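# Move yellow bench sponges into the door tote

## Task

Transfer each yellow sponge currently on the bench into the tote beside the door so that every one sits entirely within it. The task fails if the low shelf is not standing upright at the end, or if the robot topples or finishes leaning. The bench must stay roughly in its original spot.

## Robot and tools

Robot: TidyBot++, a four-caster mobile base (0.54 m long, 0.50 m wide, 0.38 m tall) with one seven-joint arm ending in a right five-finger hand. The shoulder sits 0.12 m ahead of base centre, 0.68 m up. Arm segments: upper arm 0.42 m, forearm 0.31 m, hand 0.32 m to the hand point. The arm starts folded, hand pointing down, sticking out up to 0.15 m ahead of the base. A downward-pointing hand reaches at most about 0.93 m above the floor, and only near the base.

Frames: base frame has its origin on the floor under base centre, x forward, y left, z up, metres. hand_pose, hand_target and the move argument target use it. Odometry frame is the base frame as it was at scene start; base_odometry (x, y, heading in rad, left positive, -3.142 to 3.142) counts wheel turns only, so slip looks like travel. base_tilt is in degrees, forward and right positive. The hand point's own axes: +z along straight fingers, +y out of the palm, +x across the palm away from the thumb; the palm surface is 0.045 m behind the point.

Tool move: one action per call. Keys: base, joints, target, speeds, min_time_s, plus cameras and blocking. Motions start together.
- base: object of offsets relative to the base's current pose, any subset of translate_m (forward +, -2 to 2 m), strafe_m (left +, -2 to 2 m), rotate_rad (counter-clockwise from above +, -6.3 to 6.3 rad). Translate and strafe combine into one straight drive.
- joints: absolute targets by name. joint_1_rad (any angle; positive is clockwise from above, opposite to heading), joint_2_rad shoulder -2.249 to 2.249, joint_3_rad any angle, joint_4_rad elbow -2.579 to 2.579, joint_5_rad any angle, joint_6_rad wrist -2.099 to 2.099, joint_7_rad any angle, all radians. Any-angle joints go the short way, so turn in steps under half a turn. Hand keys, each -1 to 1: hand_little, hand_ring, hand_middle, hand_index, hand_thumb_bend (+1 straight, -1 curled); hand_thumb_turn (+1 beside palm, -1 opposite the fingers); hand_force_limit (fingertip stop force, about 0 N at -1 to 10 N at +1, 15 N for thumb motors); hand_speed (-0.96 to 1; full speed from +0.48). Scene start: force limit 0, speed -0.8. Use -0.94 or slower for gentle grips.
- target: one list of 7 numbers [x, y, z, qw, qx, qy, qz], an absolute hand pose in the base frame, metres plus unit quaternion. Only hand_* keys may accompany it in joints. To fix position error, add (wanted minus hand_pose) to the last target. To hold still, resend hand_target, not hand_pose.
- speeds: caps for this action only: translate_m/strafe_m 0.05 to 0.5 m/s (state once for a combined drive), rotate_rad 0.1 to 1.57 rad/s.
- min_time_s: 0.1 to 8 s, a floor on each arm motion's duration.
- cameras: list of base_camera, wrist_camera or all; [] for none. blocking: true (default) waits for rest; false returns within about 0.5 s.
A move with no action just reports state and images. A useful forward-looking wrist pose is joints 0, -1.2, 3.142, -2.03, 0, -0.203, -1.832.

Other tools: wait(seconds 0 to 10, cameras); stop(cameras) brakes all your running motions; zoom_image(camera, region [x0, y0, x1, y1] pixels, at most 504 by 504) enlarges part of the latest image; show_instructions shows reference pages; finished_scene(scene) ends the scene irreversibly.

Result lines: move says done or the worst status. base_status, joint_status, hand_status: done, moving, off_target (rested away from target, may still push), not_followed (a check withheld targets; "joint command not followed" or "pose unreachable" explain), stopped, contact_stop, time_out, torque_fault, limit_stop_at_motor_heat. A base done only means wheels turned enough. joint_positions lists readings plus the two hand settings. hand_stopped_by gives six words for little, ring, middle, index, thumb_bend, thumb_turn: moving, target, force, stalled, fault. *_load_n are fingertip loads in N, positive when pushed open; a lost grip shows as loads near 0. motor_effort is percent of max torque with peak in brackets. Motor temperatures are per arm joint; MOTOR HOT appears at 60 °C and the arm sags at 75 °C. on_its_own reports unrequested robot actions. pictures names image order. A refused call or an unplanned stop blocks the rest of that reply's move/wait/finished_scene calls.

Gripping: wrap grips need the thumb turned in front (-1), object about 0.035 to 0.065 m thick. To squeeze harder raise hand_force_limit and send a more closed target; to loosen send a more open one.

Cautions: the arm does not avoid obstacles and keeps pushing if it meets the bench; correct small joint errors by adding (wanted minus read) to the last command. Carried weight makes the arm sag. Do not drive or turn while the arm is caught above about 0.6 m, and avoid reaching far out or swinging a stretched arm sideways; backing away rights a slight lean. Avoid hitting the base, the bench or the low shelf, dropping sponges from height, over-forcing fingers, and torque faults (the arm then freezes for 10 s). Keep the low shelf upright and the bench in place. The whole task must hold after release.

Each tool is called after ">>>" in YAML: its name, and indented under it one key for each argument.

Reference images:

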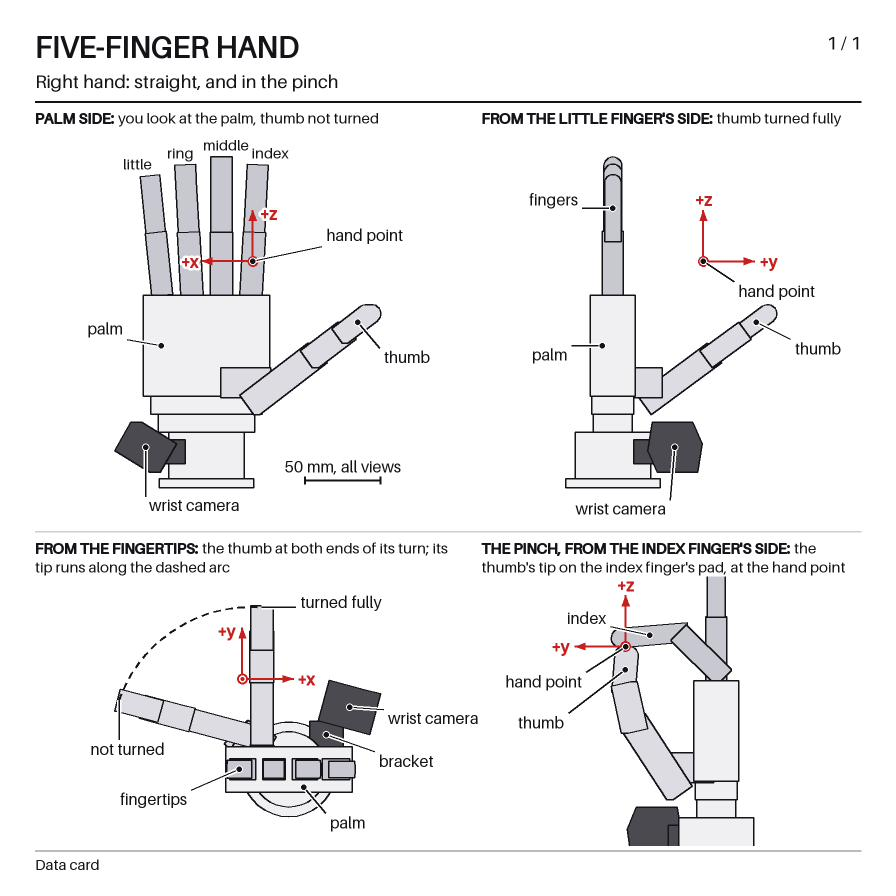

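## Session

>>> move:
  joints: {"joint_2_rad": -0.2, "joint_3_rad": 3.142, "joint_4_rad": -0.6, "joint_5_rad": 0, "joint_6_rad": -1.12, "joint_7_rad": 4.45, "hand_speed": 0.2}
  cameras: ["base_camera", "wrist_camera"]

Scene clock: 3.83 s.
Motor temperatures (°C): [41 36 36 36 46 44 44]
move: done
base_odometry: x=+0.000 y=+0.000 heading=+0.000
base_tilt: forward=+0.2 right=+0.6
base_status: not commanded
joint_positions: joint_1_rad=-0.014 joint_2_rad=-0.222 joint_3_rad=+3.163 joint_4_rad=-0.621 joint_5_rad=-0.001 joint_6_rad=-1.050 joint_7_rad=+4.378 hand_little=+1.000 hand_ring=+1.000 hand_middle=+1.000 hand_index=+1.000 hand_thumb_turn=+1.000 hand_thumb_bend=+1.000 hand_force_limit=+0.000 hand_speed=+0.200
joint_status: all done
hand_stopped_by: target,target,target,target,target,target
little_load_n: 0.0
ring_load_n: 0.0
middle_load_n: 0.0
index_load_n: 0.0
thumb_bend_load_n: 0.0
thumb_turn_load_n: 0.0
motor_effort: joint_1_rad=+0(2) joint_2_rad=-2(6) joint_3_rad=+0(1) joint_4_rad=+9(16) joint_5_rad=-1(2) joint_6_rad=+9(9) joint_7_rad=-1(3)
hand_pose: x=+0.4743 y=-0.0507 z=+1.3723 quat_wxyz=(+0.124, -0.653, +0.114, -0.738) (m; base frame)
hand_target: x=+0.4824 y=-0.0438 z=+1.3548 quat_wxyz=(+0.100, -0.684, +0.085, -0.718) (m; base frame)
hand_status: not commanded
pictures: base_camera, wrist_camera

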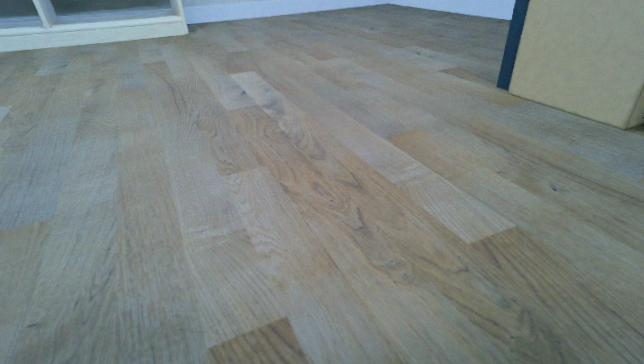

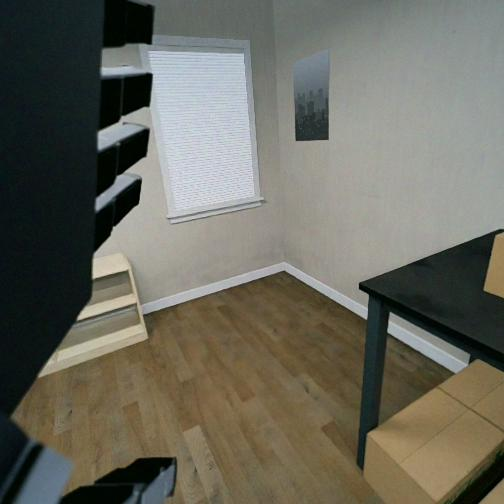

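>>> move:
  joints: {"joint_1_rad": 0.9}
  cameras: ["wrist_camera"]

>>> move:
  joints: {"joint_1_rad": -1.1}
  cameras: ["wrist_camera"]

Scene clock: 13.20 s.
move: done
base_odometry: x=+0.000 y=+0.000 heading=+0.000
base_tilt: forward=+0.2 right=+0.5
base_status: not commanded
joint_positions: joint_1_rad=+0.876 joint_2_rad=-0.222 joint_3_rad=+3.161 joint_4_rad=-0.621 joint_5_rad=-0.001 joint_6_rad=-1.050 joint_7_rad=+4.380 hand_little=+1.000 hand_ring=+1.000 hand_middle=+1.000 hand_index=+1.000 hand_thumb_turn=+1.000 hand_thumb_bend=+1.000 hand_force_limit=+0.000 hand_speed=+0.200
joint_status: all done
hand_stopped_by: target,target,target,target,target,target
little_load_n: 0.0
ring_load_n: 0.0
middle_load_n: 0.0
index_load_n: 0.0
thumb_bend_load_n: 0.0
thumb_turn_load_n: 0.0
motor_effort: joint_1_rad=-1(3) joint_2_rad=-2(2) joint_3_rad=+0(1) joint_4_rad=+9(9) joint_5_rad=-1(1) joint_6_rad=+7(9) joint_7_rad=-1(2)
hand_pose: x=+0.3037 y=-0.3076 z=+1.3724 quat_wxyz=(-0.206, -0.541, +0.383, -0.720) (m; base frame)
hand_target: x=+0.3061 y=-0.3146 z=+1.3548 quat_wxyz=(-0.227, -0.576, +0.378, -0.688) (m; base frame)
hand_status: not commanded
pictures: wrist_camera

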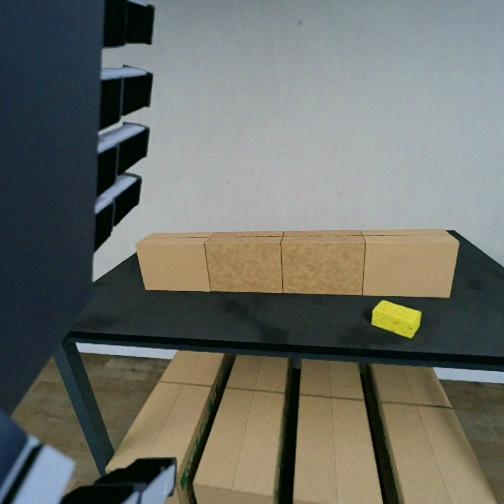

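Scene clock: 16.33 s.
move: done
base_odometry: x=+0.000 y=+0.000 heading=+0.000
base_tilt: forward=+0.3 right=+0.5
base_status: not commanded
joint_positions: joint_1_rad=-1.076 joint_2_rad=-0.220 joint_3_rad=+3.160 joint_4_rad=-0.621 joint_5_rad=-0.001 joint_6_rad=-1.050 joint_7_rad=+4.380 hand_little=+1.000 hand_ring=+1.000 hand_middle=+1.000 hand_index=+1.000 hand_thumb_turn=+1.000 hand_thumb_bend=+1.000 hand_force_limit=+0.000 hand_speed=+0.200
joint_status: all done
hand_stopped_by: target,target,target,target,target,target
little_load_n: 0.0
ring_load_n: 0.0
middle_load_n: 0.0
index_load_n: 0.0
thumb_bend_load_n: -0.5
thumb_turn_load_n: 0.0
motor_effort: joint_1_rad=-2(3) joint_2_rad=-2(3) joint_3_rad=+0(1) joint_4_rad=+8(10) joint_5_rad=-1(1) joint_6_rad=+8(9) joint_7_rad=-1(2)
hand_pose: x=+0.3356 y=+0.2871 z=+1.3719 quat_wxyz=(+0.481, -0.621, -0.234, -0.573) (m; base frame)
hand_target: x=+0.3272 y=+0.3011 z=+1.3548 quat_wxyz=(+0.456, -0.629, -0.280, -0.563) (m; base frame)
hand_status: not commanded
pictures: wrist_camera

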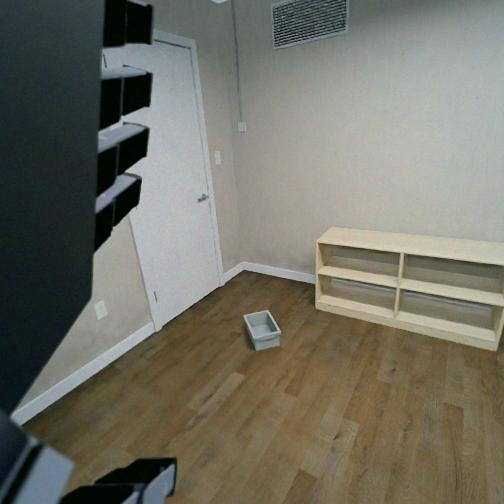

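>>> move:
  joints: {"joint_1_rad": 0.9}
  cameras: ["wrist_camera"]

>>> zoom_image:
  camera: "wrist_camera"
  region: [350, 280, 450, 380]

Scene clock: 34.07 s.
move: done
base_odometry: x=+0.000 y=+0.000 heading=+0.000
base_tilt: forward=+0.2 right=+0.6
base_status: not commanded
joint_positions: joint_1_rad=+0.876 joint_2_rad=-0.220 joint_3_rad=+3.160 joint_4_rad=-0.621 joint_5_rad=-0.001 joint_6_rad=-1.050 joint_7_rad=+4.380 hand_little=+1.000 hand_ring=+1.000 hand_middle=+1.000 hand_index=+1.000 hand_thumb_turn=+1.000 hand_thumb_bend=+1.000 hand_force_limit=+0.000 hand_speed=+0.200
joint_status: all done
hand_stopped_by: target,target,target,target,target,target
little_load_n: 0.0
ring_load_n: 0.0
middle_load_n: 0.0
index_load_n: 0.0
thumb_bend_load_n: 0.5
thumb_turn_load_n: 0.0
motor_effort: joint_1_rad=-1(3) joint_2_rad=-2(3) joint_3_rad=+0(1) joint_4_rad=+8(10) joint_5_rad=+0(1) joint_6_rad=+8(9) joint_7_rad=+0(2)
hand_pose: x=+0.3048 y=-0.3080 z=+1.3719 quat_wxyz=(-0.206, -0.542, +0.383, -0.719) (m; base frame)
hand_target: x=+0.3061 y=-0.3146 z=+1.3548 quat_wxyz=(-0.227, -0.576, +0.378, -0.688) (m; base frame)
hand_status: not commanded
pictures: wrist_camera

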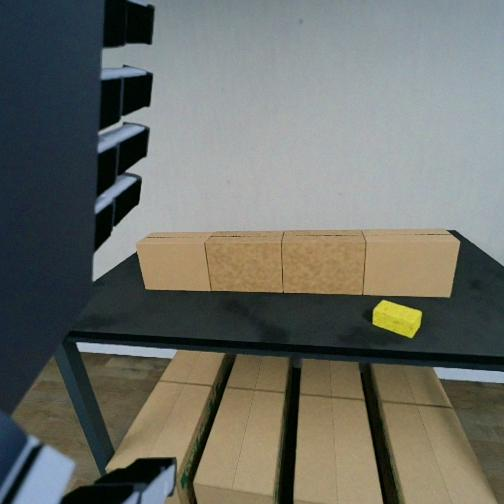

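Scaled by 5.040.

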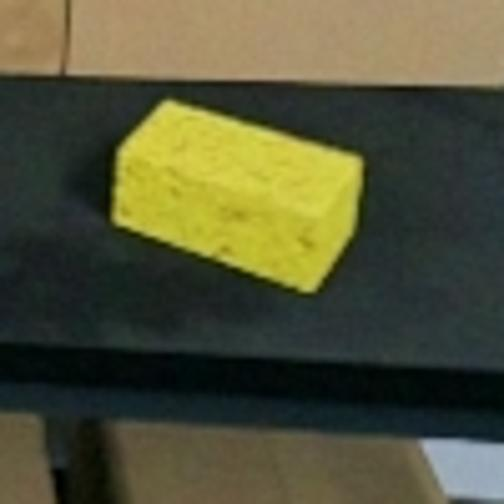

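>>> move:
  base: {"rotate_rad": -1.077}
  joints: {"joint_1_rad": 0.0}

>>> move:
  base: {"translate_m": 0.389, "strafe_m": 0.245}
  speeds: {"translate_m": 0.4}
  cameras: ["base_camera", "wrist_camera"]

>>> move:
  joints: {"joint_1_rad": 0.5, "joint_6_rad": -1.6}
  cameras: ["wrist_camera"]

Scene clock: 76.27 s.
move: done
base_odometry: x=+0.000 y=+0.000 heading=-1.077
base_tilt: forward=+0.2 right=+0.6
base_status: done
joint_positions: joint_1_rad=+0.023 joint_2_rad=-0.217 joint_3_rad=+3.158 joint_4_rad=-0.620 joint_5_rad=-0.001 joint_6_rad=-1.051 joint_7_rad=+4.380 hand_little=+1.000 hand_ring=+1.000 hand_middle=+1.000 hand_index=+1.000 hand_thumb_turn=+1.000 hand_thumb_bend=+1.000 hand_force_limit=+0.000 hand_speed=+0.200
joint_status: all done
hand_stopped_by: target,target,target,target,target,target
little_load_n: 0.0
ring_load_n: 0.0
middle_load_n: 0.0
index_load_n: 0.0
thumb_bend_load_n: 0.0
thumb_turn_load_n: 0.0
motor_effort: joint_1_rad=-1(3) joint_2_rad=-2(3) joint_3_rad=+0(1) joint_4_rad=+8(9) joint_5_rad=-1(2) joint_6_rad=+8(8) joint_7_rad=-1(2)
hand_pose: x=+0.4757 y=-0.0620 z=+1.3706 quat_wxyz=(+0.110, -0.653, +0.124, -0.739) (m; base frame)
hand_target: x=+0.4818 y=-0.0490 z=+1.3548 quat_wxyz=(+0.095, -0.683, +0.090, -0.719) (m; base frame)
hand_status: not commanded
pictures: none

Scene clock: 78.57 s.
move: done
base_odometry: x=+0.400 y=-0.226 heading=-1.077
base_tilt: forward=+0.2 right=+0.6
base_status: done
joint_positions: joint_1_rad=+0.022 joint_2_rad=-0.205 joint_3_rad=+3.157 joint_4_rad=-0.617 joint_5_rad=-0.001 joint_6_rad=-1.052 joint_7_rad=+4.380 hand_little=+1.000 hand_ring=+1.000 hand_middle=+1.000 hand_index=+1.000 hand_thumb_turn=+1.000 hand_thumb_bend=+1.000 hand_force_limit=+0.000 hand_speed=+0.200
joint_status: not commanded
hand_stopped_by: target,target,target,target,target,target
little_load_n: 0.0
ring_load_n: 0.0
middle_load_n: 0.0
index_load_n: 0.0
thumb_bend_load_n: 0.0
thumb_turn_load_n: 0.0
motor_effort: joint_1_rad=-2(2) joint_2_rad=-3(5) joint_3_rad=+0(1) joint_4_rad=+9(10) joint_5_rad=+0(1) joint_6_rad=+7(9) joint_7_rad=-1(2)
hand_pose: x=+0.4826 y=-0.0610 z=+1.3678 quat_wxyz=(+0.111, -0.657, +0.124, -0.736) (m; base frame)
hand_target: x=+0.4818 y=-0.0490 z=+1.3548 quat_wxyz=(+0.095, -0.683, +0.090, -0.719) (m; base frame)
hand_status: not commanded
pictures: base_camera, wrist_camera

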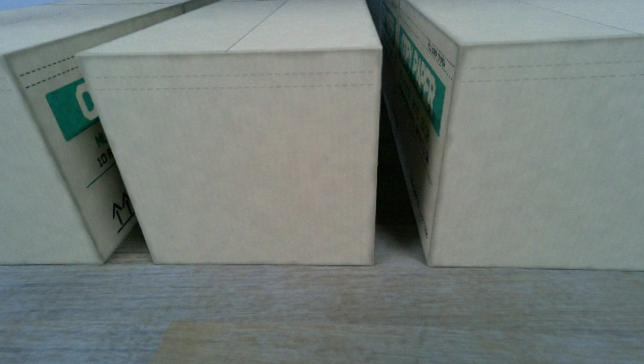

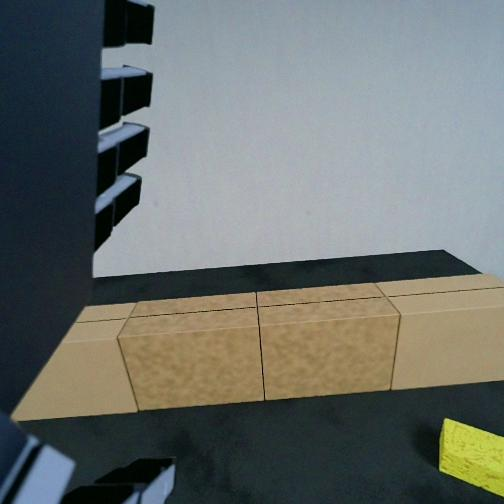

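Scene clock: 80.60 s.
move: done
base_odometry: x=+0.400 y=-0.226 heading=-1.077
base_tilt: forward=+0.2 right=+0.6
base_status: not commanded
joint_positions: joint_1_rad=+0.477 joint_2_rad=-0.205 joint_3_rad=+3.157 joint_4_rad=-0.617 joint_5_rad=-0.001 joint_6_rad=-1.529 joint_7_rad=+4.380 hand_little=+1.000 hand_ring=+1.000 hand_middle=+1.000 hand_index=+1.000 hand_thumb_turn=+1.000 hand_thumb_bend=+1.000 hand_force_limit=+0.000 hand_speed=+0.200
joint_status: all done
hand_stopped_by: target,target,target,target,target,target
little_load_n: 0.0
ring_load_n: 0.0
middle_load_n: 0.0
index_load_n: 0.0
thumb_bend_load_n: 0.0
thumb_turn_load_n: 0.0
motor_effort: joint_1_rad=-1(3) joint_2_rad=-2(3) joint_3_rad=+0(1) joint_4_rad=+9(9) joint_5_rad=-1(1) joint_6_rad=+8(9) joint_7_rad=-1(2)
hand_pose: x=+0.3815 y=-0.1936 z=+1.2198 quat_wxyz=(-0.043, -0.756, +0.331, -0.563) (m; base frame)
hand_target: x=+0.3700 y=-0.1929 z=+1.2084 quat_wxyz=(-0.064, -0.781, +0.313, -0.536) (m; base frame)
hand_status: not commanded
pictures: wrist_camera

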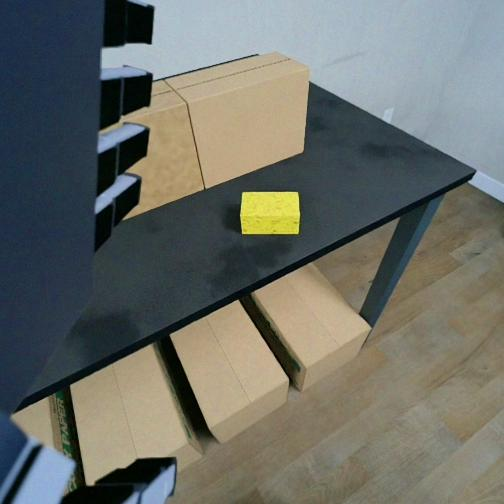

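>>> zoom_image:
  camera: "wrist_camera"
  region: [225, 170, 315, 260]

Scaled by 5.600.

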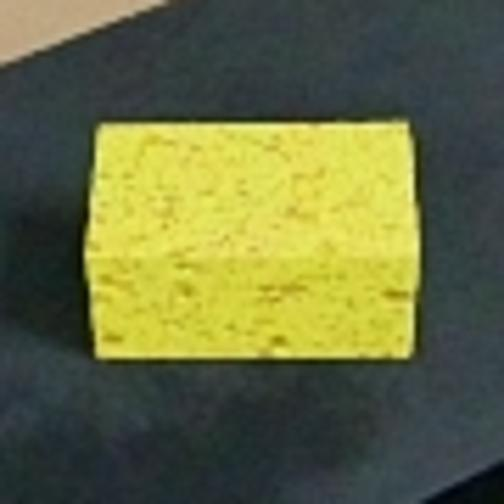

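>>> move:
  joints: {"joint_1_rad": 0.663, "joint_2_rad": 0.1, "joint_3_rad": 3.118, "joint_4_rad": -0.5, "joint_5_rad": -0.11, "joint_6_rad": -1.357, "joint_7_rad": 3.097, "hand_thumb_turn": -1}
  min_time_s: 1.5

>>> move:
  joints: {"joint_2_rad": 0.56, "joint_4_rad": -0.273}
  min_time_s: 1.5
  cameras: ["wrist_camera"]

Scene clock: 108.47 s.
move: done
base_odometry: x=+0.400 y=-0.226 heading=-1.077
base_tilt: forward=+0.3 right=+0.5
base_status: not commanded
joint_positions: joint_1_rad=+0.640 joint_2_rad=+0.083 joint_3_rad=+3.139 joint_4_rad=-0.522 joint_5_rad=-0.046 joint_6_rad=-1.427 joint_7_rad=+3.169 hand_little=+1.000 hand_ring=+1.000 hand_middle=+1.000 hand_index=+1.000 hand_thumb_turn=-1.000 hand_thumb_bend=+1.000 hand_force_limit=+0.000 hand_speed=+0.200
joint_status: all done
hand_stopped_by: target,target,target,target,target,target
little_load_n: 0.0
ring_load_n: 0.0
middle_load_n: 0.0
index_load_n: 0.0
thumb_bend_load_n: 0.0
thumb_turn_load_n: 0.0
motor_effort: joint_1_rad=-1(3) joint_2_rad=-13(15) joint_3_rad=+0(1) joint_4_rad=+10(11) joint_5_rad=-1(2) joint_6_rad=+7(8) joint_7_rad=-1(3)
hand_pose: x=+0.5265 y=-0.2448 z=+1.1628 quat_wxyz=(+0.250, -0.401, +0.749, -0.464) (m; base frame)
hand_target: x=+0.5541 y=-0.2372 z=+1.1876 quat_wxyz=(+0.307, -0.373, +0.740, -0.468) (m; base frame)
hand_status: not commanded
pictures: none

Scene clock: 110.57 s.
move: done
base_odometry: x=+0.400 y=-0.226 heading=-1.077
base_tilt: forward=+0.2 right=+0.6
base_status: not commanded
joint_positions: joint_1_rad=+0.640 joint_2_rad=+0.536 joint_3_rad=+3.138 joint_4_rad=-0.297 joint_5_rad=-0.046 joint_6_rad=-1.426 joint_7_rad=+3.167 hand_little=+1.000 hand_ring=+1.000 hand_middle=+1.000 hand_index=+1.000 hand_thumb_turn=-1.000 hand_thumb_bend=+1.000 hand_force_limit=+0.000 hand_speed=+0.200
joint_status: all done
hand_stopped_by: target,target,target,target,target,target
little_load_n: 0.5
ring_load_n: 0.0
middle_load_n: -0.5
index_load_n: 0.0
thumb_bend_load_n: 0.0
thumb_turn_load_n: 0.0
motor_effort: joint_1_rad=-1(3) joint_2_rad=-27(30) joint_3_rad=+0(0) joint_4_rad=+12(14) joint_5_rad=-1(2) joint_6_rad=+6(8) joint_7_rad=+0(2)
hand_pose: x=+0.6736 y=-0.3542 z=+1.0045 quat_wxyz=(+0.208, -0.423, +0.799, -0.374) (m; base frame)
hand_target: x=+0.7031 y=-0.3548 z=+1.0203 quat_wxyz=(+0.266, -0.389, +0.797, -0.377) (m; base frame)
hand_status: not commanded
pictures: wrist_camera

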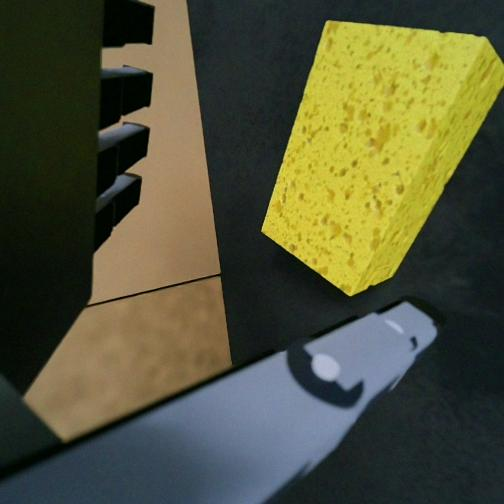

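>>> move:
  joints: {"joint_1_rad": 0.713, "joint_2_rad": 0.378, "joint_4_rad": -0.713, "joint_5_rad": -0.158, "joint_6_rad": -1.102, "joint_7_rad": 3.31}
  min_time_s: 2.5
  cameras: ["wrist_camera"]

Scene clock: 138.20 s.
move: done
base_odometry: x=+0.400 y=-0.226 heading=-1.077
base_tilt: forward=+0.2 right=+0.5
base_status: not commanded
joint_positions: joint_1_rad=+0.689 joint_2_rad=+0.426 joint_3_rad=+3.138 joint_4_rad=-0.681 joint_5_rad=-0.093 joint_6_rad=-1.173 joint_7_rad=+3.240 hand_little=+1.000 hand_ring=+1.000 hand_middle=+1.000 hand_index=+1.000 hand_thumb_turn=-1.000 hand_thumb_bend=+1.000 hand_force_limit=+0.000 hand_speed=+0.200
joint_status: all done
hand_stopped_by: target,target,target,target,target,target
little_load_n: 0.0
ring_load_n: 0.0
middle_load_n: 0.0
index_load_n: 0.0
thumb_bend_load_n: 0.0
thumb_turn_load_n: 0.0
motor_effort: joint_1_rad=-1(3) joint_2_rad=-26(29) joint_3_rad=+0(1) joint_4_rad=+14(15) joint_5_rad=-1(3) joint_6_rad=+6(7) joint_7_rad=-1(2)
hand_pose: x=+0.6623 y=-0.3734 z=+0.9514 quat_wxyz=(+0.203, -0.429, +0.800, -0.367) (m; base frame)
hand_target: x=+0.6672 y=-0.3644 z=+0.9850 quat_wxyz=(+0.236, -0.442, +0.768, -0.398) (m; base frame)
hand_status: not commanded
pictures: wrist_camera

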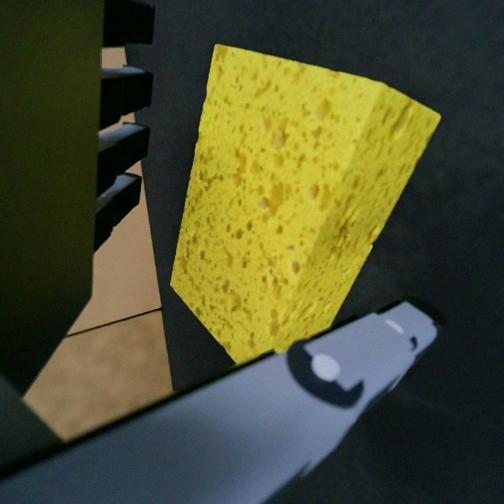

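>>> move:
  joints: {"hand_force_limit": -0.1, "hand_speed": -0.88, "hand_index": 0.2, "hand_middle": 0.2, "hand_thumb_bend": 0.35}
  cameras: ["wrist_camera"]

Scene clock: 145.40 s.
move: off_target
base_odometry: x=+0.400 y=-0.226 heading=-1.077
base_tilt: forward=+0.2 right=+0.6
base_status: not commanded
joint_positions: joint_1_rad=+0.689 joint_2_rad=+0.426 joint_3_rad=+3.138 joint_4_rad=-0.681 joint_5_rad=-0.094 joint_6_rad=-1.171 joint_7_rad=+3.240 hand_little=+1.000 hand_ring=+1.000 hand_middle=+0.299 hand_index=+0.288 hand_thumb_turn=-1.000 hand_thumb_bend=+0.638 hand_force_limit=-0.100 hand_speed=-0.880
joint_status: hand_middle off_target (ended at +0.299, target +0.200); hand_index off_target (ended at +0.288, target +0.200); hand_thumb_bend off_target (ended at +0.638, target +0.350); the others done
hand_stopped_by: target,target,force,force,force,target
little_load_n: 0.0
ring_load_n: 0.0
middle_load_n: 4.0
index_load_n: 6.0
thumb_bend_load_n: 7.5
thumb_turn_load_n: -0.5
motor_effort: joint_1_rad=-2(2) joint_2_rad=-26(27) joint_3_rad=+0(0) joint_4_rad=+14(15) joint_5_rad=-1(2) joint_6_rad=+6(7) joint_7_rad=-1(2)
hand_pose: x=+0.6627 y=-0.3736 z=+0.9518 quat_wxyz=(+0.204, -0.429, +0.799, -0.368) (m; base frame)
hand_target: x=+0.6672 y=-0.3644 z=+0.9850 quat_wxyz=(+0.236, -0.442, +0.768, -0.398) (m; base frame)
hand_status: not commanded
pictures: wrist_camera

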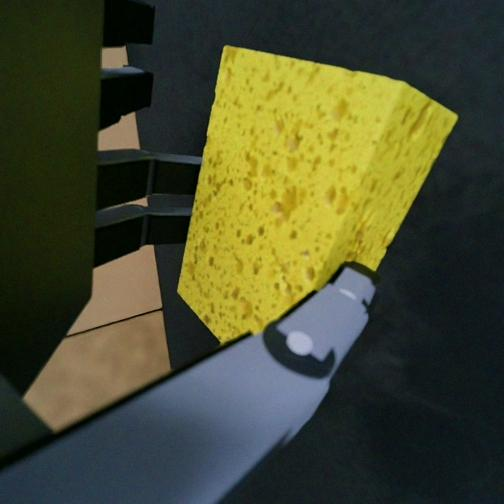

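>>> move:
  joints: {"joint_2_rad": 0.19}
  min_time_s: 1.2

>>> move:
  base: {"translate_m": -0.25}
  joints: {"joint_1_rad": 0.0, "joint_2_rad": -0.33, "joint_4_rad": -1.108, "joint_5_rad": 0.07, "joint_6_rad": -1.35, "joint_7_rad": 3.06}
  min_time_s: 2.5
  cameras: ["wrist_camera"]

>>> move:
  base: {"rotate_rad": 2.321}
  speeds: {"rotate_rad": 1.2}

>>> move:
  base: {"translate_m": 1.348, "strafe_m": -0.227}
  speeds: {"translate_m": 0.45}
  cameras: ["base_camera"]

Scene clock: 158.57 s.
move: done
base_odometry: x=+0.400 y=-0.226 heading=-1.077
base_tilt: forward=+0.3 right=+0.6
base_status: not commanded
joint_positions: joint_1_rad=+0.689 joint_2_rad=+0.221 joint_3_rad=+3.138 joint_4_rad=-0.685 joint_5_rad=-0.094 joint_6_rad=-1.171 joint_7_rad=+3.240 hand_little=+1.000 hand_ring=+1.000 hand_middle=+0.299 hand_index=+0.288 hand_thumb_turn=-1.000 hand_thumb_bend=+0.638 hand_force_limit=-0.100 hand_speed=-0.880
joint_status: all done
hand_stopped_by: target,target,force,force,force,target
little_load_n: -0.5
ring_load_n: 0.0
middle_load_n: 3.5
index_load_n: 5.5
thumb_bend_load_n: 8.0
thumb_turn_load_n: -0.5
motor_effort: joint_1_rad=-1(2) joint_2_rad=-20(29) joint_3_rad=+0(0) joint_4_rad=+13(15) joint_5_rad=-1(2) joint_6_rad=+7(7) joint_7_rad=-2(2)
hand_pose: x=+0.6095 y=-0.3297 z=+1.0782 quat_wxyz=(+0.237, -0.412, +0.756, -0.450) (m; base frame)
hand_target: x=+0.6156 y=-0.3199 z=+1.1017 quat_wxyz=(+0.262, -0.427, +0.724, -0.475) (m; base frame)
hand_status: not commanded
pictures: none

Scene clock: 161.40 s.
move: done
base_odometry: x=+0.282 y=-0.006 heading=-1.077
base_tilt: forward=+0.3 right=+0.6
base_status: done
joint_positions: joint_1_rad=+0.023 joint_2_rad=-0.312 joint_3_rad=+3.134 joint_4_rad=-1.077 joint_5_rad=+0.006 joint_6_rad=-1.282 joint_7_rad=+3.131 hand_little=+1.000 hand_ring=+1.000 hand_middle=+0.299 hand_index=+0.288 hand_thumb_turn=-1.000 hand_thumb_bend=+0.638 hand_force_limit=-0.100 hand_speed=-0.880
joint_status: all done
hand_stopped_by: target,target,force,force,force,target
little_load_n: 0.0
ring_load_n: 0.0
middle_load_n: 3.5
index_load_n: 5.5
thumb_bend_load_n: 8.5
thumb_turn_load_n: -0.5
motor_effort: joint_1_rad=-1(3) joint_2_rad=-3(23) joint_3_rad=+1(1) joint_4_rad=+12(15) joint_5_rad=-1(2) joint_6_rad=+7(8) joint_7_rad=-1(3)
hand_pose: x=+0.4667 y=+0.0266 z=+1.1083 quat_wxyz=(+0.365, -0.596, +0.611, -0.372) (m; base frame)
hand_target: x=+0.4468 y=+0.0244 z=+1.0832 quat_wxyz=(+0.336, -0.593, +0.641, -0.352) (m; base frame)
hand_status: not commanded
pictures: wrist_camera

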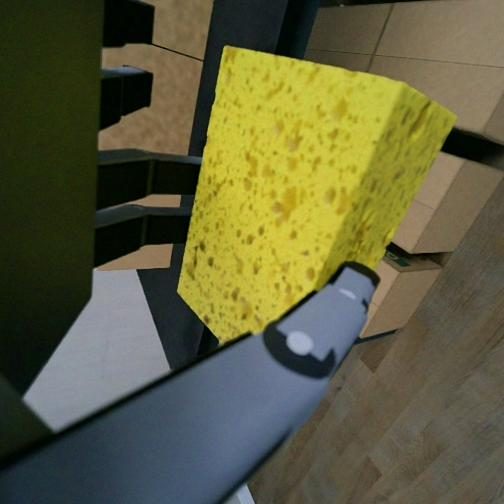

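Scene clock: 164.43 s.
move: done
base_odometry: x=+0.282 y=-0.006 heading=+1.244
base_tilt: forward=+0.3 right=+0.6
base_status: done
joint_positions: joint_1_rad=+0.020 joint_2_rad=-0.312 joint_3_rad=+3.131 joint_4_rad=-1.078 joint_5_rad=+0.011 joint_6_rad=-1.282 joint_7_rad=+3.130 hand_little=+1.000 hand_ring=+1.000 hand_middle=+0.299 hand_index=+0.288 hand_thumb_turn=-1.000 hand_thumb_bend=+0.638 hand_force_limit=-0.100 hand_speed=-0.880
joint_status: not commanded
hand_stopped_by: target,target,force,force,force,target
little_load_n: 0.0
ring_load_n: 0.0
middle_load_n: 3.5
index_load_n: 5.5
thumb_bend_load_n: 8.0
thumb_turn_load_n: -0.5
motor_effort: joint_1_rad=-1(2) joint_2_rad=-3(4) joint_3_rad=+0(2) joint_4_rad=+12(13) joint_5_rad=-1(2) joint_6_rad=+8(8) joint_7_rad=-3(3)
hand_pose: x=+0.4666 y=+0.0269 z=+1.1075 quat_wxyz=(+0.363, -0.597, +0.611, -0.372) (m; base frame)
hand_target: x=+0.4468 y=+0.0244 z=+1.0832 quat_wxyz=(+0.336, -0.593, +0.641, -0.352) (m; base frame)
hand_status: not commanded
pictures: none

Scene clock: 168.67 s.
move: done
base_odometry: x=+0.930 y=+1.197 heading=+1.244
base_tilt: forward=+0.2 right=+0.6
base_status: done
joint_positions: joint_1_rad=+0.020 joint_2_rad=-0.323 joint_3_rad=+3.131 joint_4_rad=-1.081 joint_5_rad=+0.011 joint_6_rad=-1.284 joint_7_rad=+3.130 hand_little=+1.000 hand_ring=+1.000 hand_middle=+0.299 hand_index=+0.288 hand_thumb_turn=-1.000 hand_thumb_bend=+0.638 hand_force_limit=-0.100 hand_speed=-0.880
joint_status: not commanded
hand_stopped_by: target,target,force,force,force,target
little_load_n: 0.0
ring_load_n: -0.5
middle_load_n: 3.5
index_load_n: 6.0
thumb_bend_load_n: 8.0
thumb_turn_load_n: -0.5
motor_effort: joint_1_rad=-1(2) joint_2_rad=-3(6) joint_3_rad=+1(1) joint_4_rad=+12(13) joint_5_rad=-1(1) joint_6_rad=+7(8) joint_7_rad=-1(2)
hand_pose: x=+0.4619 y=+0.0270 z=+1.1092 quat_wxyz=(+0.365, -0.596, +0.610, -0.374) (m; base frame)
hand_target: x=+0.4468 y=+0.0244 z=+1.0832 quat_wxyz=(+0.336, -0.593, +0.641, -0.352) (m; base frame)
hand_status: not commanded
pictures: base_camera

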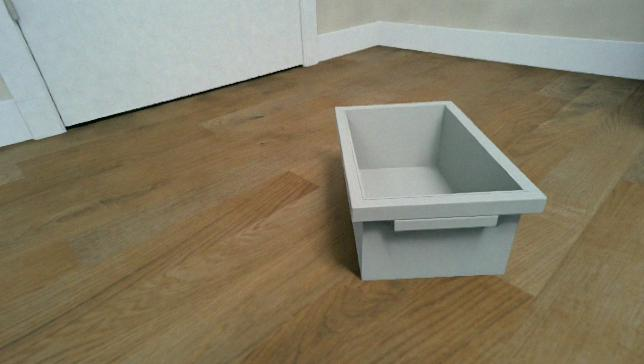

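>>> move:
  base: {"rotate_rad": 0.075}

>>> move:
  base: {"translate_m": 0.039, "strafe_m": -0.172}
  speeds: {"strafe_m": 0.25}
  cameras: ["base_camera"]

Scene clock: 177.27 s.
move: done
base_odometry: x=+0.930 y=+1.198 heading=+1.320
base_tilt: forward=+0.2 right=+0.5
base_status: done
joint_positions: joint_1_rad=+0.019 joint_2_rad=-0.323 joint_3_rad=+3.128 joint_4_rad=-1.081 joint_5_rad=+0.013 joint_6_rad=-1.284 joint_7_rad=+3.130 hand_little=+1.000 hand_ring=+1.000 hand_middle=+0.299 hand_index=+0.288 hand_thumb_turn=-1.000 hand_thumb_bend=+0.638 hand_force_limit=-0.100 hand_speed=-0.880
joint_status: not commanded
hand_stopped_by: target,target,force,force,force,target
little_load_n: 0.0
ring_load_n: 0.0
middle_load_n: 3.5
index_load_n: 6.0
thumb_bend_load_n: 8.0
thumb_turn_load_n: -0.5
motor_effort: joint_1_rad=-1(2) joint_2_rad=-2(3) joint_3_rad=+0(2) joint_4_rad=+12(13) joint_5_rad=-1(2) joint_6_rad=+7(8) joint_7_rad=-1(2)
hand_pose: x=+0.4617 y=+0.0286 z=+1.1091 quat_wxyz=(+0.365, -0.597, +0.608, -0.374) (m; base frame)
hand_target: x=+0.4468 y=+0.0244 z=+1.0832 quat_wxyz=(+0.336, -0.593, +0.641, -0.352) (m; base frame)
hand_status: not commanded
pictures: none

Scene clock: 178.87 s.
move: done
base_odometry: x=+1.106 y=+1.193 heading=+1.320
base_tilt: forward=+0.2 right=+0.6
base_status: done
joint_positions: joint_1_rad=+0.018 joint_2_rad=-0.323 joint_3_rad=+3.128 joint_4_rad=-1.081 joint_5_rad=+0.014 joint_6_rad=-1.284 joint_7_rad=+3.130 hand_little=+1.000 hand_ring=+1.000 hand_middle=+0.299 hand_index=+0.288 hand_thumb_turn=-1.000 hand_thumb_bend=+0.638 hand_force_limit=-0.100 hand_speed=-0.880
joint_status: not commanded
hand_stopped_by: target,target,force,force,force,target
little_load_n: 0.0
ring_load_n: 0.0
middle_load_n: 3.5
index_load_n: 6.0
thumb_bend_load_n: 8.0
thumb_turn_load_n: -0.5
motor_effort: joint_1_rad=+0(2) joint_2_rad=-3(3) joint_3_rad=+0(2) joint_4_rad=+12(13) joint_5_rad=-1(1) joint_6_rad=+6(8) joint_7_rad=-1(2)
hand_pose: x=+0.4617 y=+0.0285 z=+1.1091 quat_wxyz=(+0.365, -0.597, +0.608, -0.374) (m; base frame)
hand_target: x=+0.4468 y=+0.0244 z=+1.0832 quat_wxyz=(+0.336, -0.593, +0.641, -0.352) (m; base frame)
hand_status: not commanded
pictures: base_camera

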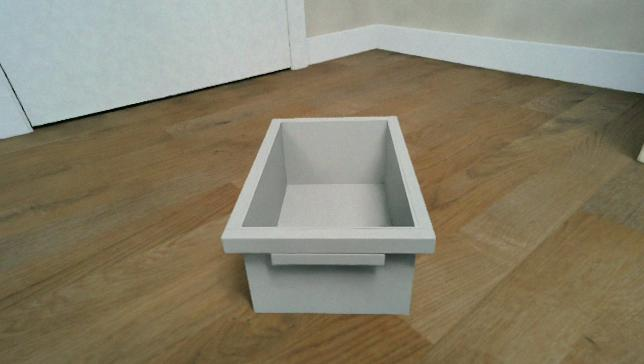

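>>> move:
  base: {"translate_m": -0.008, "strafe_m": -0.013}
  speeds: {"strafe_m": 0.1}
  joints: {"joint_1_rad": 0.0, "joint_2_rad": 1.128, "joint_4_rad": -2.13, "joint_5_rad": 0.0, "joint_6_rad": 0.989, "joint_7_rad": 3.15}
  min_time_s: 4.5
  cameras: ["base_camera"]

Scene clock: 194.40 s.
move: done
base_odometry: x=+1.117 y=+1.182 heading=+1.320
base_tilt: forward=+0.3 right=+0.6
base_status: done
joint_positions: joint_1_rad=+0.018 joint_2_rad=+1.097 joint_3_rad=+3.126 joint_4_rad=-2.111 joint_5_rad=+0.015 joint_6_rad=+0.917 joint_7_rad=+3.130 hand_little=+1.000 hand_ring=+1.000 hand_middle=+0.299 hand_index=+0.288 hand_thumb_turn=-1.000 hand_thumb_bend=+0.638 hand_force_limit=-0.100 hand_speed=-0.880
joint_status: all done
hand_stopped_by: target,target,force,force,force,target
little_load_n: 0.0
ring_load_n: 0.0
middle_load_n: 3.5
index_load_n: 5.5
thumb_bend_load_n: 8.0
thumb_turn_load_n: -0.5
motor_effort: joint_1_rad=-1(3) joint_2_rad=-28(30) joint_3_rad=-1(2) joint_4_rad=+2(17) joint_5_rad=+0(2) joint_6_rad=+6(8) joint_7_rad=-1(3)
hand_pose: x=+0.6747 y=+0.0350 z=+0.3031 quat_wxyz=(+0.298, -0.639, +0.649, -0.285) (m; base frame)
hand_target: x=+0.6700 y=+0.0454 z=+0.2976 quat_wxyz=(+0.306, -0.644, +0.638, -0.292) (m; base frame)
hand_status: not commanded
pictures: base_camera

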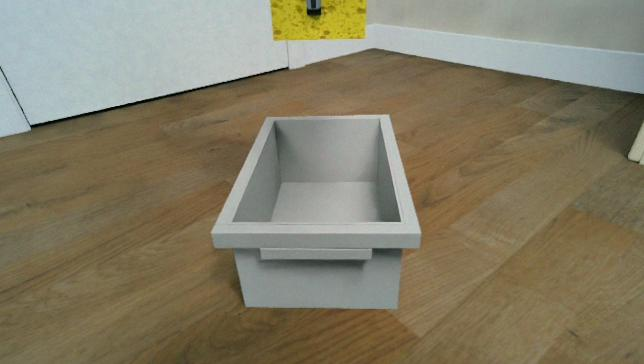

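>>> move:
  joints: {"joint_2_rad": 1.4435, "joint_4_rad": -1.936, "joint_6_rad": 1.11}
  min_time_s: 2.2

>>> move:
  joints: {"joint_2_rad": 1.755, "joint_4_rad": -1.63, "joint_6_rad": 1.13}
  min_time_s: 2.7
  cameras: ["base_camera"]

Scene clock: 206.17 s.
move: done
base_odometry: x=+1.117 y=+1.182 heading=+1.320
base_tilt: forward=+0.3 right=+0.6
base_status: not commanded
joint_positions: joint_1_rad=+0.018 joint_2_rad=+1.407 joint_3_rad=+3.126 joint_4_rad=-1.955 joint_5_rad=+0.015 joint_6_rad=+1.040 joint_7_rad=+3.130 hand_little=+1.000 hand_ring=+1.000 hand_middle=+0.299 hand_index=+0.288 hand_thumb_turn=-1.000 hand_thumb_bend=+0.638 hand_force_limit=-0.100 hand_speed=-0.880
joint_status: all done
hand_stopped_by: target,target,force,force,force,target
little_load_n: 0.0
ring_load_n: 0.0
middle_load_n: 3.5
index_load_n: 6.0
thumb_bend_load_n: 8.0
thumb_turn_load_n: -0.5
motor_effort: joint_1_rad=-2(2) joint_2_rad=-29(30) joint_3_rad=-1(1) joint_4_rad=+0(3) joint_5_rad=-1(1) joint_6_rad=+6(7) joint_7_rad=+0(2)
hand_pose: x=+0.6596 y=+0.0356 z=+0.1808 quat_wxyz=(+0.289, -0.642, +0.655, -0.274) (m; base frame)
hand_target: x=+0.6699 y=+0.0451 z=+0.1775 quat_wxyz=(+0.305, -0.641, +0.641, -0.292) (m; base frame)
hand_status: not commanded
pictures: none

Scene clock: 209.20 s.
move: done
base_odometry: x=+1.117 y=+1.182 heading=+1.320
base_tilt: forward=+0.3 right=+0.5
base_status: not commanded
joint_positions: joint_1_rad=+0.018 joint_2_rad=+1.717 joint_3_rad=+3.126 joint_4_rad=-1.649 joint_5_rad=+0.015 joint_6_rad=+1.060 joint_7_rad=+3.130 hand_little=+1.000 hand_ring=+1.000 hand_middle=+0.299 hand_index=+0.288 hand_thumb_turn=-1.000 hand_thumb_bend=+0.638 hand_force_limit=-0.100 hand_speed=-0.880
joint_status: all done
hand_stopped_by: target,target,force,force,force,target
little_load_n: 0.0
ring_load_n: 0.0
middle_load_n: 3.5
index_load_n: 6.0
thumb_bend_load_n: 8.0
thumb_turn_load_n: -0.5
motor_effort: joint_1_rad=-1(3) joint_2_rad=-29(31) joint_3_rad=-1(1) joint_4_rad=+0(2) joint_5_rad=-1(1) joint_6_rad=+6(7) joint_7_rad=-2(2)
hand_pose: x=+0.6641 y=+0.0349 z=+0.0543 quat_wxyz=(+0.294, -0.638, +0.655, -0.280) (m; base frame)
hand_target: x=+0.6685 y=+0.0439 z=+0.0504 quat_wxyz=(+0.309, -0.637, +0.641, -0.298) (m; base frame)
hand_status: not commanded
pictures: base_camera

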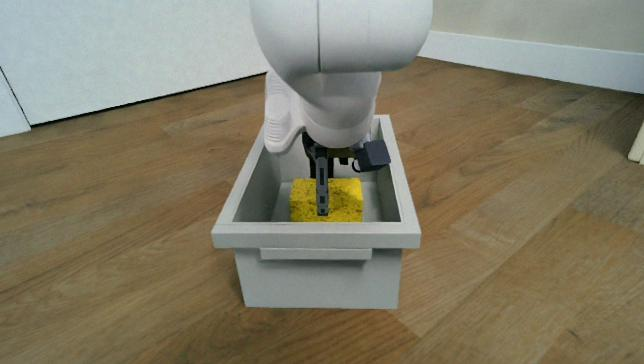

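>>> move:
  joints: {"joint_2_rad": 1.767}

>>> move:
  joints: {"hand_speed": -0.7, "hand_index": 1, "hand_middle": 1, "hand_thumb_bend": 1}

>>> move:
  joints: {"joint_2_rad": 1.4435, "joint_4_rad": -1.936, "joint_6_rad": 1.11, "hand_speed": 0.2}
  min_time_s: 1.8

>>> move:
  joints: {"joint_2_rad": 1.128, "joint_4_rad": -2.13, "joint_6_rad": 0.989}
  min_time_s: 1.5
  cameras: ["base_camera"]

Scene clock: 220.27 s.
move: done
base_odometry: x=+1.117 y=+1.182 heading=+1.320
base_tilt: forward=+0.3 right=+0.6
base_status: not commanded
joint_positions: joint_1_rad=+0.018 joint_2_rad=+1.729 joint_3_rad=+3.126 joint_4_rad=-1.649 joint_5_rad=+0.015 joint_6_rad=+1.061 joint_7_rad=+3.130 hand_little=+1.000 hand_ring=+1.000 hand_middle=+0.299 hand_index=+0.288 hand_thumb_turn=-1.000 hand_thumb_bend=+0.638 hand_force_limit=-0.100 hand_speed=-0.880
joint_status: all done
hand_stopped_by: target,target,force,force,force,target
little_load_n: 0.0
ring_load_n: 0.0
middle_load_n: 4.0
index_load_n: 6.0
thumb_bend_load_n: 8.0
thumb_turn_load_n: -0.5
motor_effort: joint_1_rad=-2(2) joint_2_rad=-29(30) joint_3_rad=-1(1) joint_4_rad=+0(1) joint_5_rad=+0(1) joint_6_rad=+6(6) joint_7_rad=-1(2)
hand_pose: x=+0.6576 y=+0.0351 z=+0.0485 quat_wxyz=(+0.290, -0.639, +0.656, -0.277) (m; base frame)
hand_target: x=+0.6609 y=+0.0439 z=+0.0438 quat_wxyz=(+0.305, -0.638, +0.643, -0.294) (m; base frame)
hand_status: not commanded
pictures: none

Scene clock: 221.60 s.
move: done
base_odometry: x=+1.117 y=+1.182 heading=+1.320
base_tilt: forward=+0.2 right=+0.5
base_status: not commanded
joint_positions: joint_1_rad=+0.018 joint_2_rad=+1.729 joint_3_rad=+3.126 joint_4_rad=-1.649 joint_5_rad=+0.015 joint_6_rad=+1.062 joint_7_rad=+3.130 hand_little=+1.000 hand_ring=+1.000 hand_middle=+1.000 hand_index=+1.000 hand_thumb_turn=-1.000 hand_thumb_bend=+1.000 hand_force_limit=-0.100 hand_speed=-0.700
joint_status: all done
hand_stopped_by: target,target,target,target,target,target
little_load_n: 0.0
ring_load_n: 0.0
middle_load_n: 0.0
index_load_n: 0.0
thumb_bend_load_n: 0.0
thumb_turn_load_n: 0.0
motor_effort: joint_1_rad=-1(2) joint_2_rad=-29(29) joint_3_rad=-1(1) joint_4_rad=+0(1) joint_5_rad=+0(1) joint_6_rad=+5(6) joint_7_rad=-1(2)
hand_pose: x=+0.6578 y=+0.0350 z=+0.0487 quat_wxyz=(+0.291, -0.639, +0.656, -0.277) (m; base frame)
hand_target: x=+0.6609 y=+0.0439 z=+0.0438 quat_wxyz=(+0.305, -0.638, +0.643, -0.294) (m; base frame)
hand_status: not commanded
pictures: none

Scene clock: 223.73 s.
move: done
base_odometry: x=+1.117 y=+1.182 heading=+1.320
base_tilt: forward=+0.3 right=+0.5
base_status: not commanded
joint_positions: joint_1_rad=+0.018 joint_2_rad=+1.487 joint_3_rad=+3.126 joint_4_rad=-1.918 joint_5_rad=+0.015 joint_6_rad=+1.062 joint_7_rad=+3.130 hand_little=+1.000 hand_ring=+1.000 hand_middle=+1.000 hand_index=+1.000 hand_thumb_turn=-1.000 hand_thumb_bend=+1.000 hand_force_limit=-0.100 hand_speed=+0.200
joint_status: all done
hand_stopped_by: target,target,target,target,target,target
little_load_n: 0.5
ring_load_n: 0.0
middle_load_n: 0.0
index_load_n: 0.0
thumb_bend_load_n: 0.0
thumb_turn_load_n: -0.5
motor_effort: joint_1_rad=-2(2) joint_2_rad=-29(30) joint_3_rad=-1(1) joint_4_rad=+0(2) joint_5_rad=+0(1) joint_6_rad=+5(6) joint_7_rad=-1(2)
hand_pose: x=+0.6457 y=+0.0358 z=+0.1471 quat_wxyz=(+0.283, -0.644, +0.659, -0.268) (m; base frame)
hand_target: x=+0.6699 y=+0.0451 z=+0.1775 quat_wxyz=(+0.305, -0.641, +0.641, -0.292) (m; base frame)
hand_status: not commanded
pictures: none

Scene clock: 225.57 s.
move: done
base_odometry: x=+1.117 y=+1.182 heading=+1.320
base_tilt: forward=+0.3 right=+0.6
base_status: not commanded
joint_positions: joint_1_rad=+0.018 joint_2_rad=+1.169 joint_3_rad=+3.126 joint_4_rad=-2.111 joint_5_rad=+0.015 joint_6_rad=+1.053 joint_7_rad=+3.130 hand_little=+1.000 hand_ring=+1.000 hand_middle=+1.000 hand_index=+1.000 hand_thumb_turn=-1.000 hand_thumb_bend=+1.000 hand_force_limit=-0.100 hand_speed=+0.200
joint_status: all done
hand_stopped_by: target,target,target,target,target,target
little_load_n: 0.0
ring_load_n: 0.0
middle_load_n: 0.0
index_load_n: 0.0
thumb_bend_load_n: 0.0
thumb_turn_load_n: 0.0
motor_effort: joint_1_rad=+0(2) joint_2_rad=-28(30) joint_3_rad=+0(1) joint_4_rad=+2(2) joint_5_rad=+0(1) joint_6_rad=+6(7) joint_7_rad=-2(2)
hand_pose: x=+0.6815 y=+0.0352 z=+0.2917 quat_wxyz=(+0.319, -0.629, +0.640, -0.305) (m; base frame)
hand_target: x=+0.6700 y=+0.0454 z=+0.2976 quat_wxyz=(+0.306, -0.644, +0.638, -0.292) (m; base frame)
hand_status: not commanded
pictures: base_camera

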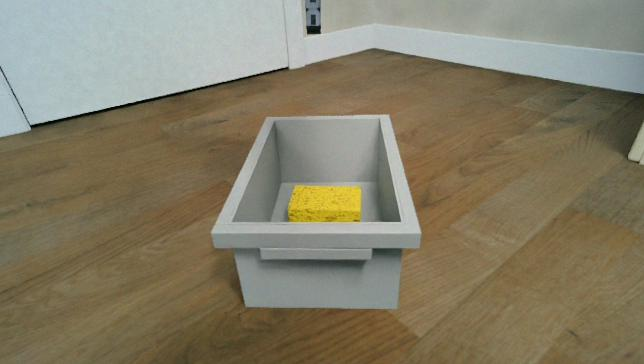

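>>> move:
  base: {"translate_m": -1.586, "strafe_m": -1.219, "rotate_rad": 2.315}
  speeds: {"rotate_rad": 1.0}
  joints: {"joint_1_rad": 0.0, "joint_2_rad": -0.2, "joint_4_rad": -0.62, "joint_5_rad": -0.03, "joint_6_rad": -1.05, "joint_7_rad": 4.4, "hand_thumb_turn": 1}
  min_time_s: 2.2
  cameras: ["base_camera", "wrist_camera"]

Scene clock: 257.83 s.
move: done
base_odometry: x=+1.905 y=-0.657 heading=-2.648
base_tilt: forward=+0.2 right=+0.6
base_status: done
joint_positions: joint_1_rad=+0.011 joint_2_rad=-0.196 joint_3_rad=+3.126 joint_4_rad=-0.635 joint_5_rad=+0.014 joint_6_rad=-0.980 joint_7_rad=+4.330 hand_little=+1.000 hand_ring=+1.000 hand_middle=+1.000 hand_index=+1.000 hand_thumb_turn=+1.000 hand_thumb_bend=+1.000 hand_force_limit=-0.100 hand_speed=+0.200
joint_status: all done
hand_stopped_by: target,target,target,target,target,target
little_load_n: 0.0
ring_load_n: 0.0
middle_load_n: 0.0
index_load_n: 0.0
thumb_bend_load_n: 0.0
thumb_turn_load_n: 0.0
motor_effort: joint_1_rad=-1(5) joint_2_rad=-3(35) joint_3_rad=+0(2) joint_4_rad=+9(16) joint_5_rad=-1(1) joint_6_rad=+8(9) joint_7_rad=-1(3)
hand_pose: x=+0.4959 y=-0.0436 z=+1.3778 quat_wxyz=(+0.138, -0.640, +0.123, -0.746) (m; base frame)
hand_target: x=+0.4905 y=-0.0255 z=+1.3656 quat_wxyz=(+0.136, -0.664, +0.090, -0.729) (m; base frame)
hand_status: not commanded
pictures: base_camera, wrist_camera

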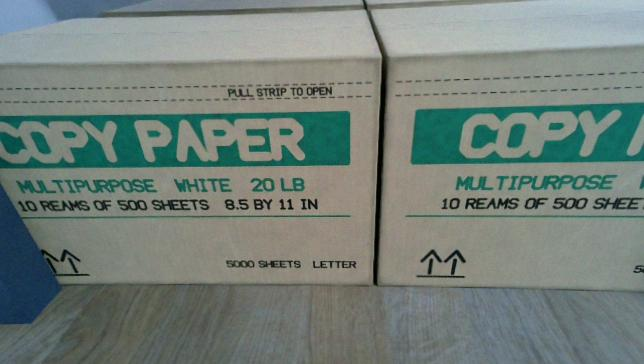

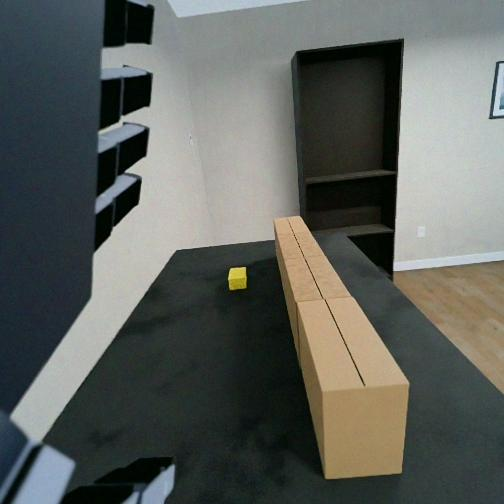

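>>> zoom_image:
  camera: "wrist_camera"
  region: [205, 245, 275, 315]

Scaled by 7.200.

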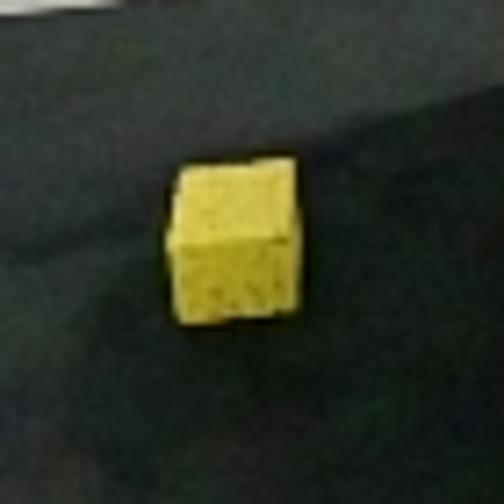

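>>> move:
  base: {"strafe_m": -1.0}

>>> move:
  base: {"translate_m": 1.2, "rotate_rad": 1.571}
  speeds: {"rotate_rad": 0.8}

>>> move:
  base: {"strafe_m": -1.25, "rotate_rad": 1.571}
  speeds: {"rotate_rad": 0.8}

>>> move:
  base: {"strafe_m": -1.05}
  speeds: {"strafe_m": 0.45}
  cameras: ["base_camera", "wrist_camera"]

Scene clock: 302.60 s.
move: done
base_odometry: x=+1.430 y=+0.223 heading=-2.647
base_tilt: forward=+0.3 right=+0.5
base_status: done
joint_positions: joint_1_rad=+0.011 joint_2_rad=-0.197 joint_3_rad=+3.125 joint_4_rad=-0.635 joint_5_rad=+0.014 joint_6_rad=-0.982 joint_7_rad=+4.330 hand_little=+1.000 hand_ring=+1.000 hand_middle=+1.000 hand_index=+1.000 hand_thumb_turn=+1.000 hand_thumb_bend=+1.000 hand_force_limit=-0.100 hand_speed=+0.200
joint_status: not commanded
hand_stopped_by: target,target,target,target,target,target
little_load_n: 0.0
ring_load_n: 0.0
middle_load_n: -0.5
index_load_n: 0.0
thumb_bend_load_n: 0.0
thumb_turn_load_n: 0.0
motor_effort: joint_1_rad=-1(2) joint_2_rad=-3(5) joint_3_rad=+0(2) joint_4_rad=+9(10) joint_5_rad=-1(2) joint_6_rad=+7(9) joint_7_rad=-1(2)
hand_pose: x=+0.4956 y=-0.0430 z=+1.3775 quat_wxyz=(+0.138, -0.640, +0.123, -0.746) (m; base frame)
hand_target: x=+0.4905 y=-0.0255 z=+1.3656 quat_wxyz=(+0.136, -0.664, +0.090, -0.729) (m; base frame)
hand_status: not commanded
pictures: none

Scene clock: 306.33 s.
move: done
base_odometry: x=+0.374 y=-0.346 heading=-1.075
base_tilt: forward=+0.2 right=+0.5
base_status: done
joint_positions: joint_1_rad=+0.011 joint_2_rad=-0.200 joint_3_rad=+3.125 joint_4_rad=-0.634 joint_5_rad=+0.014 joint_6_rad=-0.982 joint_7_rad=+4.330 hand_little=+1.000 hand_ring=+1.000 hand_middle=+1.000 hand_index=+1.000 hand_thumb_turn=+1.000 hand_thumb_bend=+1.000 hand_force_limit=-0.100 hand_speed=+0.200
joint_status: not commanded
hand_stopped_by: target,target,target,target,target,target
little_load_n: 0.0
ring_load_n: 0.0
middle_load_n: 0.0
index_load_n: 0.0
thumb_bend_load_n: 0.0
thumb_turn_load_n: 0.0
motor_effort: joint_1_rad=-1(2) joint_2_rad=-3(4) joint_3_rad=+0(1) joint_4_rad=+8(10) joint_5_rad=-1(2) joint_6_rad=+7(8) joint_7_rad=-2(2)
hand_pose: x=+0.4933 y=-0.0430 z=+1.3787 quat_wxyz=(+0.138, -0.639, +0.123, -0.747) (m; base frame)
hand_target: x=+0.4905 y=-0.0255 z=+1.3656 quat_wxyz=(+0.136, -0.664, +0.090, -0.729) (m; base frame)
hand_status: not commanded
pictures: none

Scene clock: 310.17 s.
move: done
base_odometry: x=-0.726 y=-0.940 heading=+0.496
base_tilt: forward=+0.2 right=+0.6
base_status: done
joint_positions: joint_1_rad=+0.011 joint_2_rad=-0.204 joint_3_rad=+3.125 joint_4_rad=-0.634 joint_5_rad=+0.014 joint_6_rad=-0.983 joint_7_rad=+4.330 hand_little=+1.000 hand_ring=+1.000 hand_middle=+1.000 hand_index=+1.000 hand_thumb_turn=+1.000 hand_thumb_bend=+1.000 hand_force_limit=-0.100 hand_speed=+0.200
joint_status: not commanded
hand_stopped_by: target,target,target,target,target,target
little_load_n: 0.0
ring_load_n: 0.0
middle_load_n: 0.0
index_load_n: -0.5
thumb_bend_load_n: 0.5
thumb_turn_load_n: 0.0
motor_effort: joint_1_rad=-1(2) joint_2_rad=-3(4) joint_3_rad=+0(2) joint_4_rad=+9(10) joint_5_rad=+0(1) joint_6_rad=+7(9) joint_7_rad=-1(2)
hand_pose: x=+0.4906 y=-0.0430 z=+1.3802 quat_wxyz=(+0.139, -0.637, +0.122, -0.748) (m; base frame)
hand_target: x=+0.4905 y=-0.0255 z=+1.3656 quat_wxyz=(+0.136, -0.664, +0.090, -0.729) (m; base frame)
hand_status: not commanded
pictures: none

Scene clock: 313.70 s.
move: done
base_odometry: x=-0.226 y=-1.864 heading=+0.496
base_tilt: forward=+0.3 right=+0.5
base_status: done
joint_positions: joint_1_rad=+0.011 joint_2_rad=-0.204 joint_3_rad=+3.125 joint_4_rad=-0.634 joint_5_rad=+0.014 joint_6_rad=-0.983 joint_7_rad=+4.330 hand_little=+1.000 hand_ring=+1.000 hand_middle=+1.000 hand_index=+1.000 hand_thumb_turn=+1.000 hand_thumb_bend=+1.000 hand_force_limit=-0.100 hand_speed=+0.200
joint_status: not commanded
hand_stopped_by: target,target,target,target,target,target
little_load_n: 0.0
ring_load_n: -0.5
middle_load_n: 0.0
index_load_n: 0.0
thumb_bend_load_n: 0.0
thumb_turn_load_n: 0.0
motor_effort: joint_1_rad=+0(3) joint_2_rad=-3(3) joint_3_rad=+0(2) joint_4_rad=+9(10) joint_5_rad=-1(1) joint_6_rad=+7(9) joint_7_rad=-1(2)
hand_pose: x=+0.4906 y=-0.0428 z=+1.3802 quat_wxyz=(+0.139, -0.638, +0.122, -0.748) (m; base frame)
hand_target: x=+0.4905 y=-0.0255 z=+1.3656 quat_wxyz=(+0.136, -0.664, +0.090, -0.729) (m; base frame)
hand_status: not commanded
pictures: base_camera, wrist_camera

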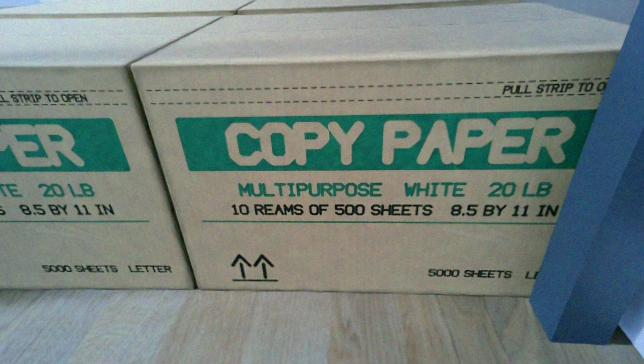

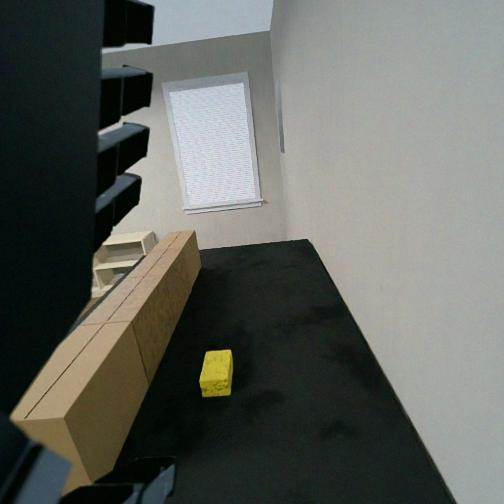

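>>> zoom_image:
  camera: "wrist_camera"
  region: [180, 330, 260, 410]

Scaled by 6.300.

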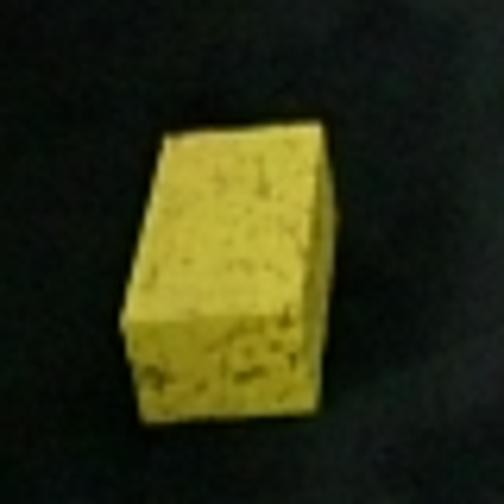

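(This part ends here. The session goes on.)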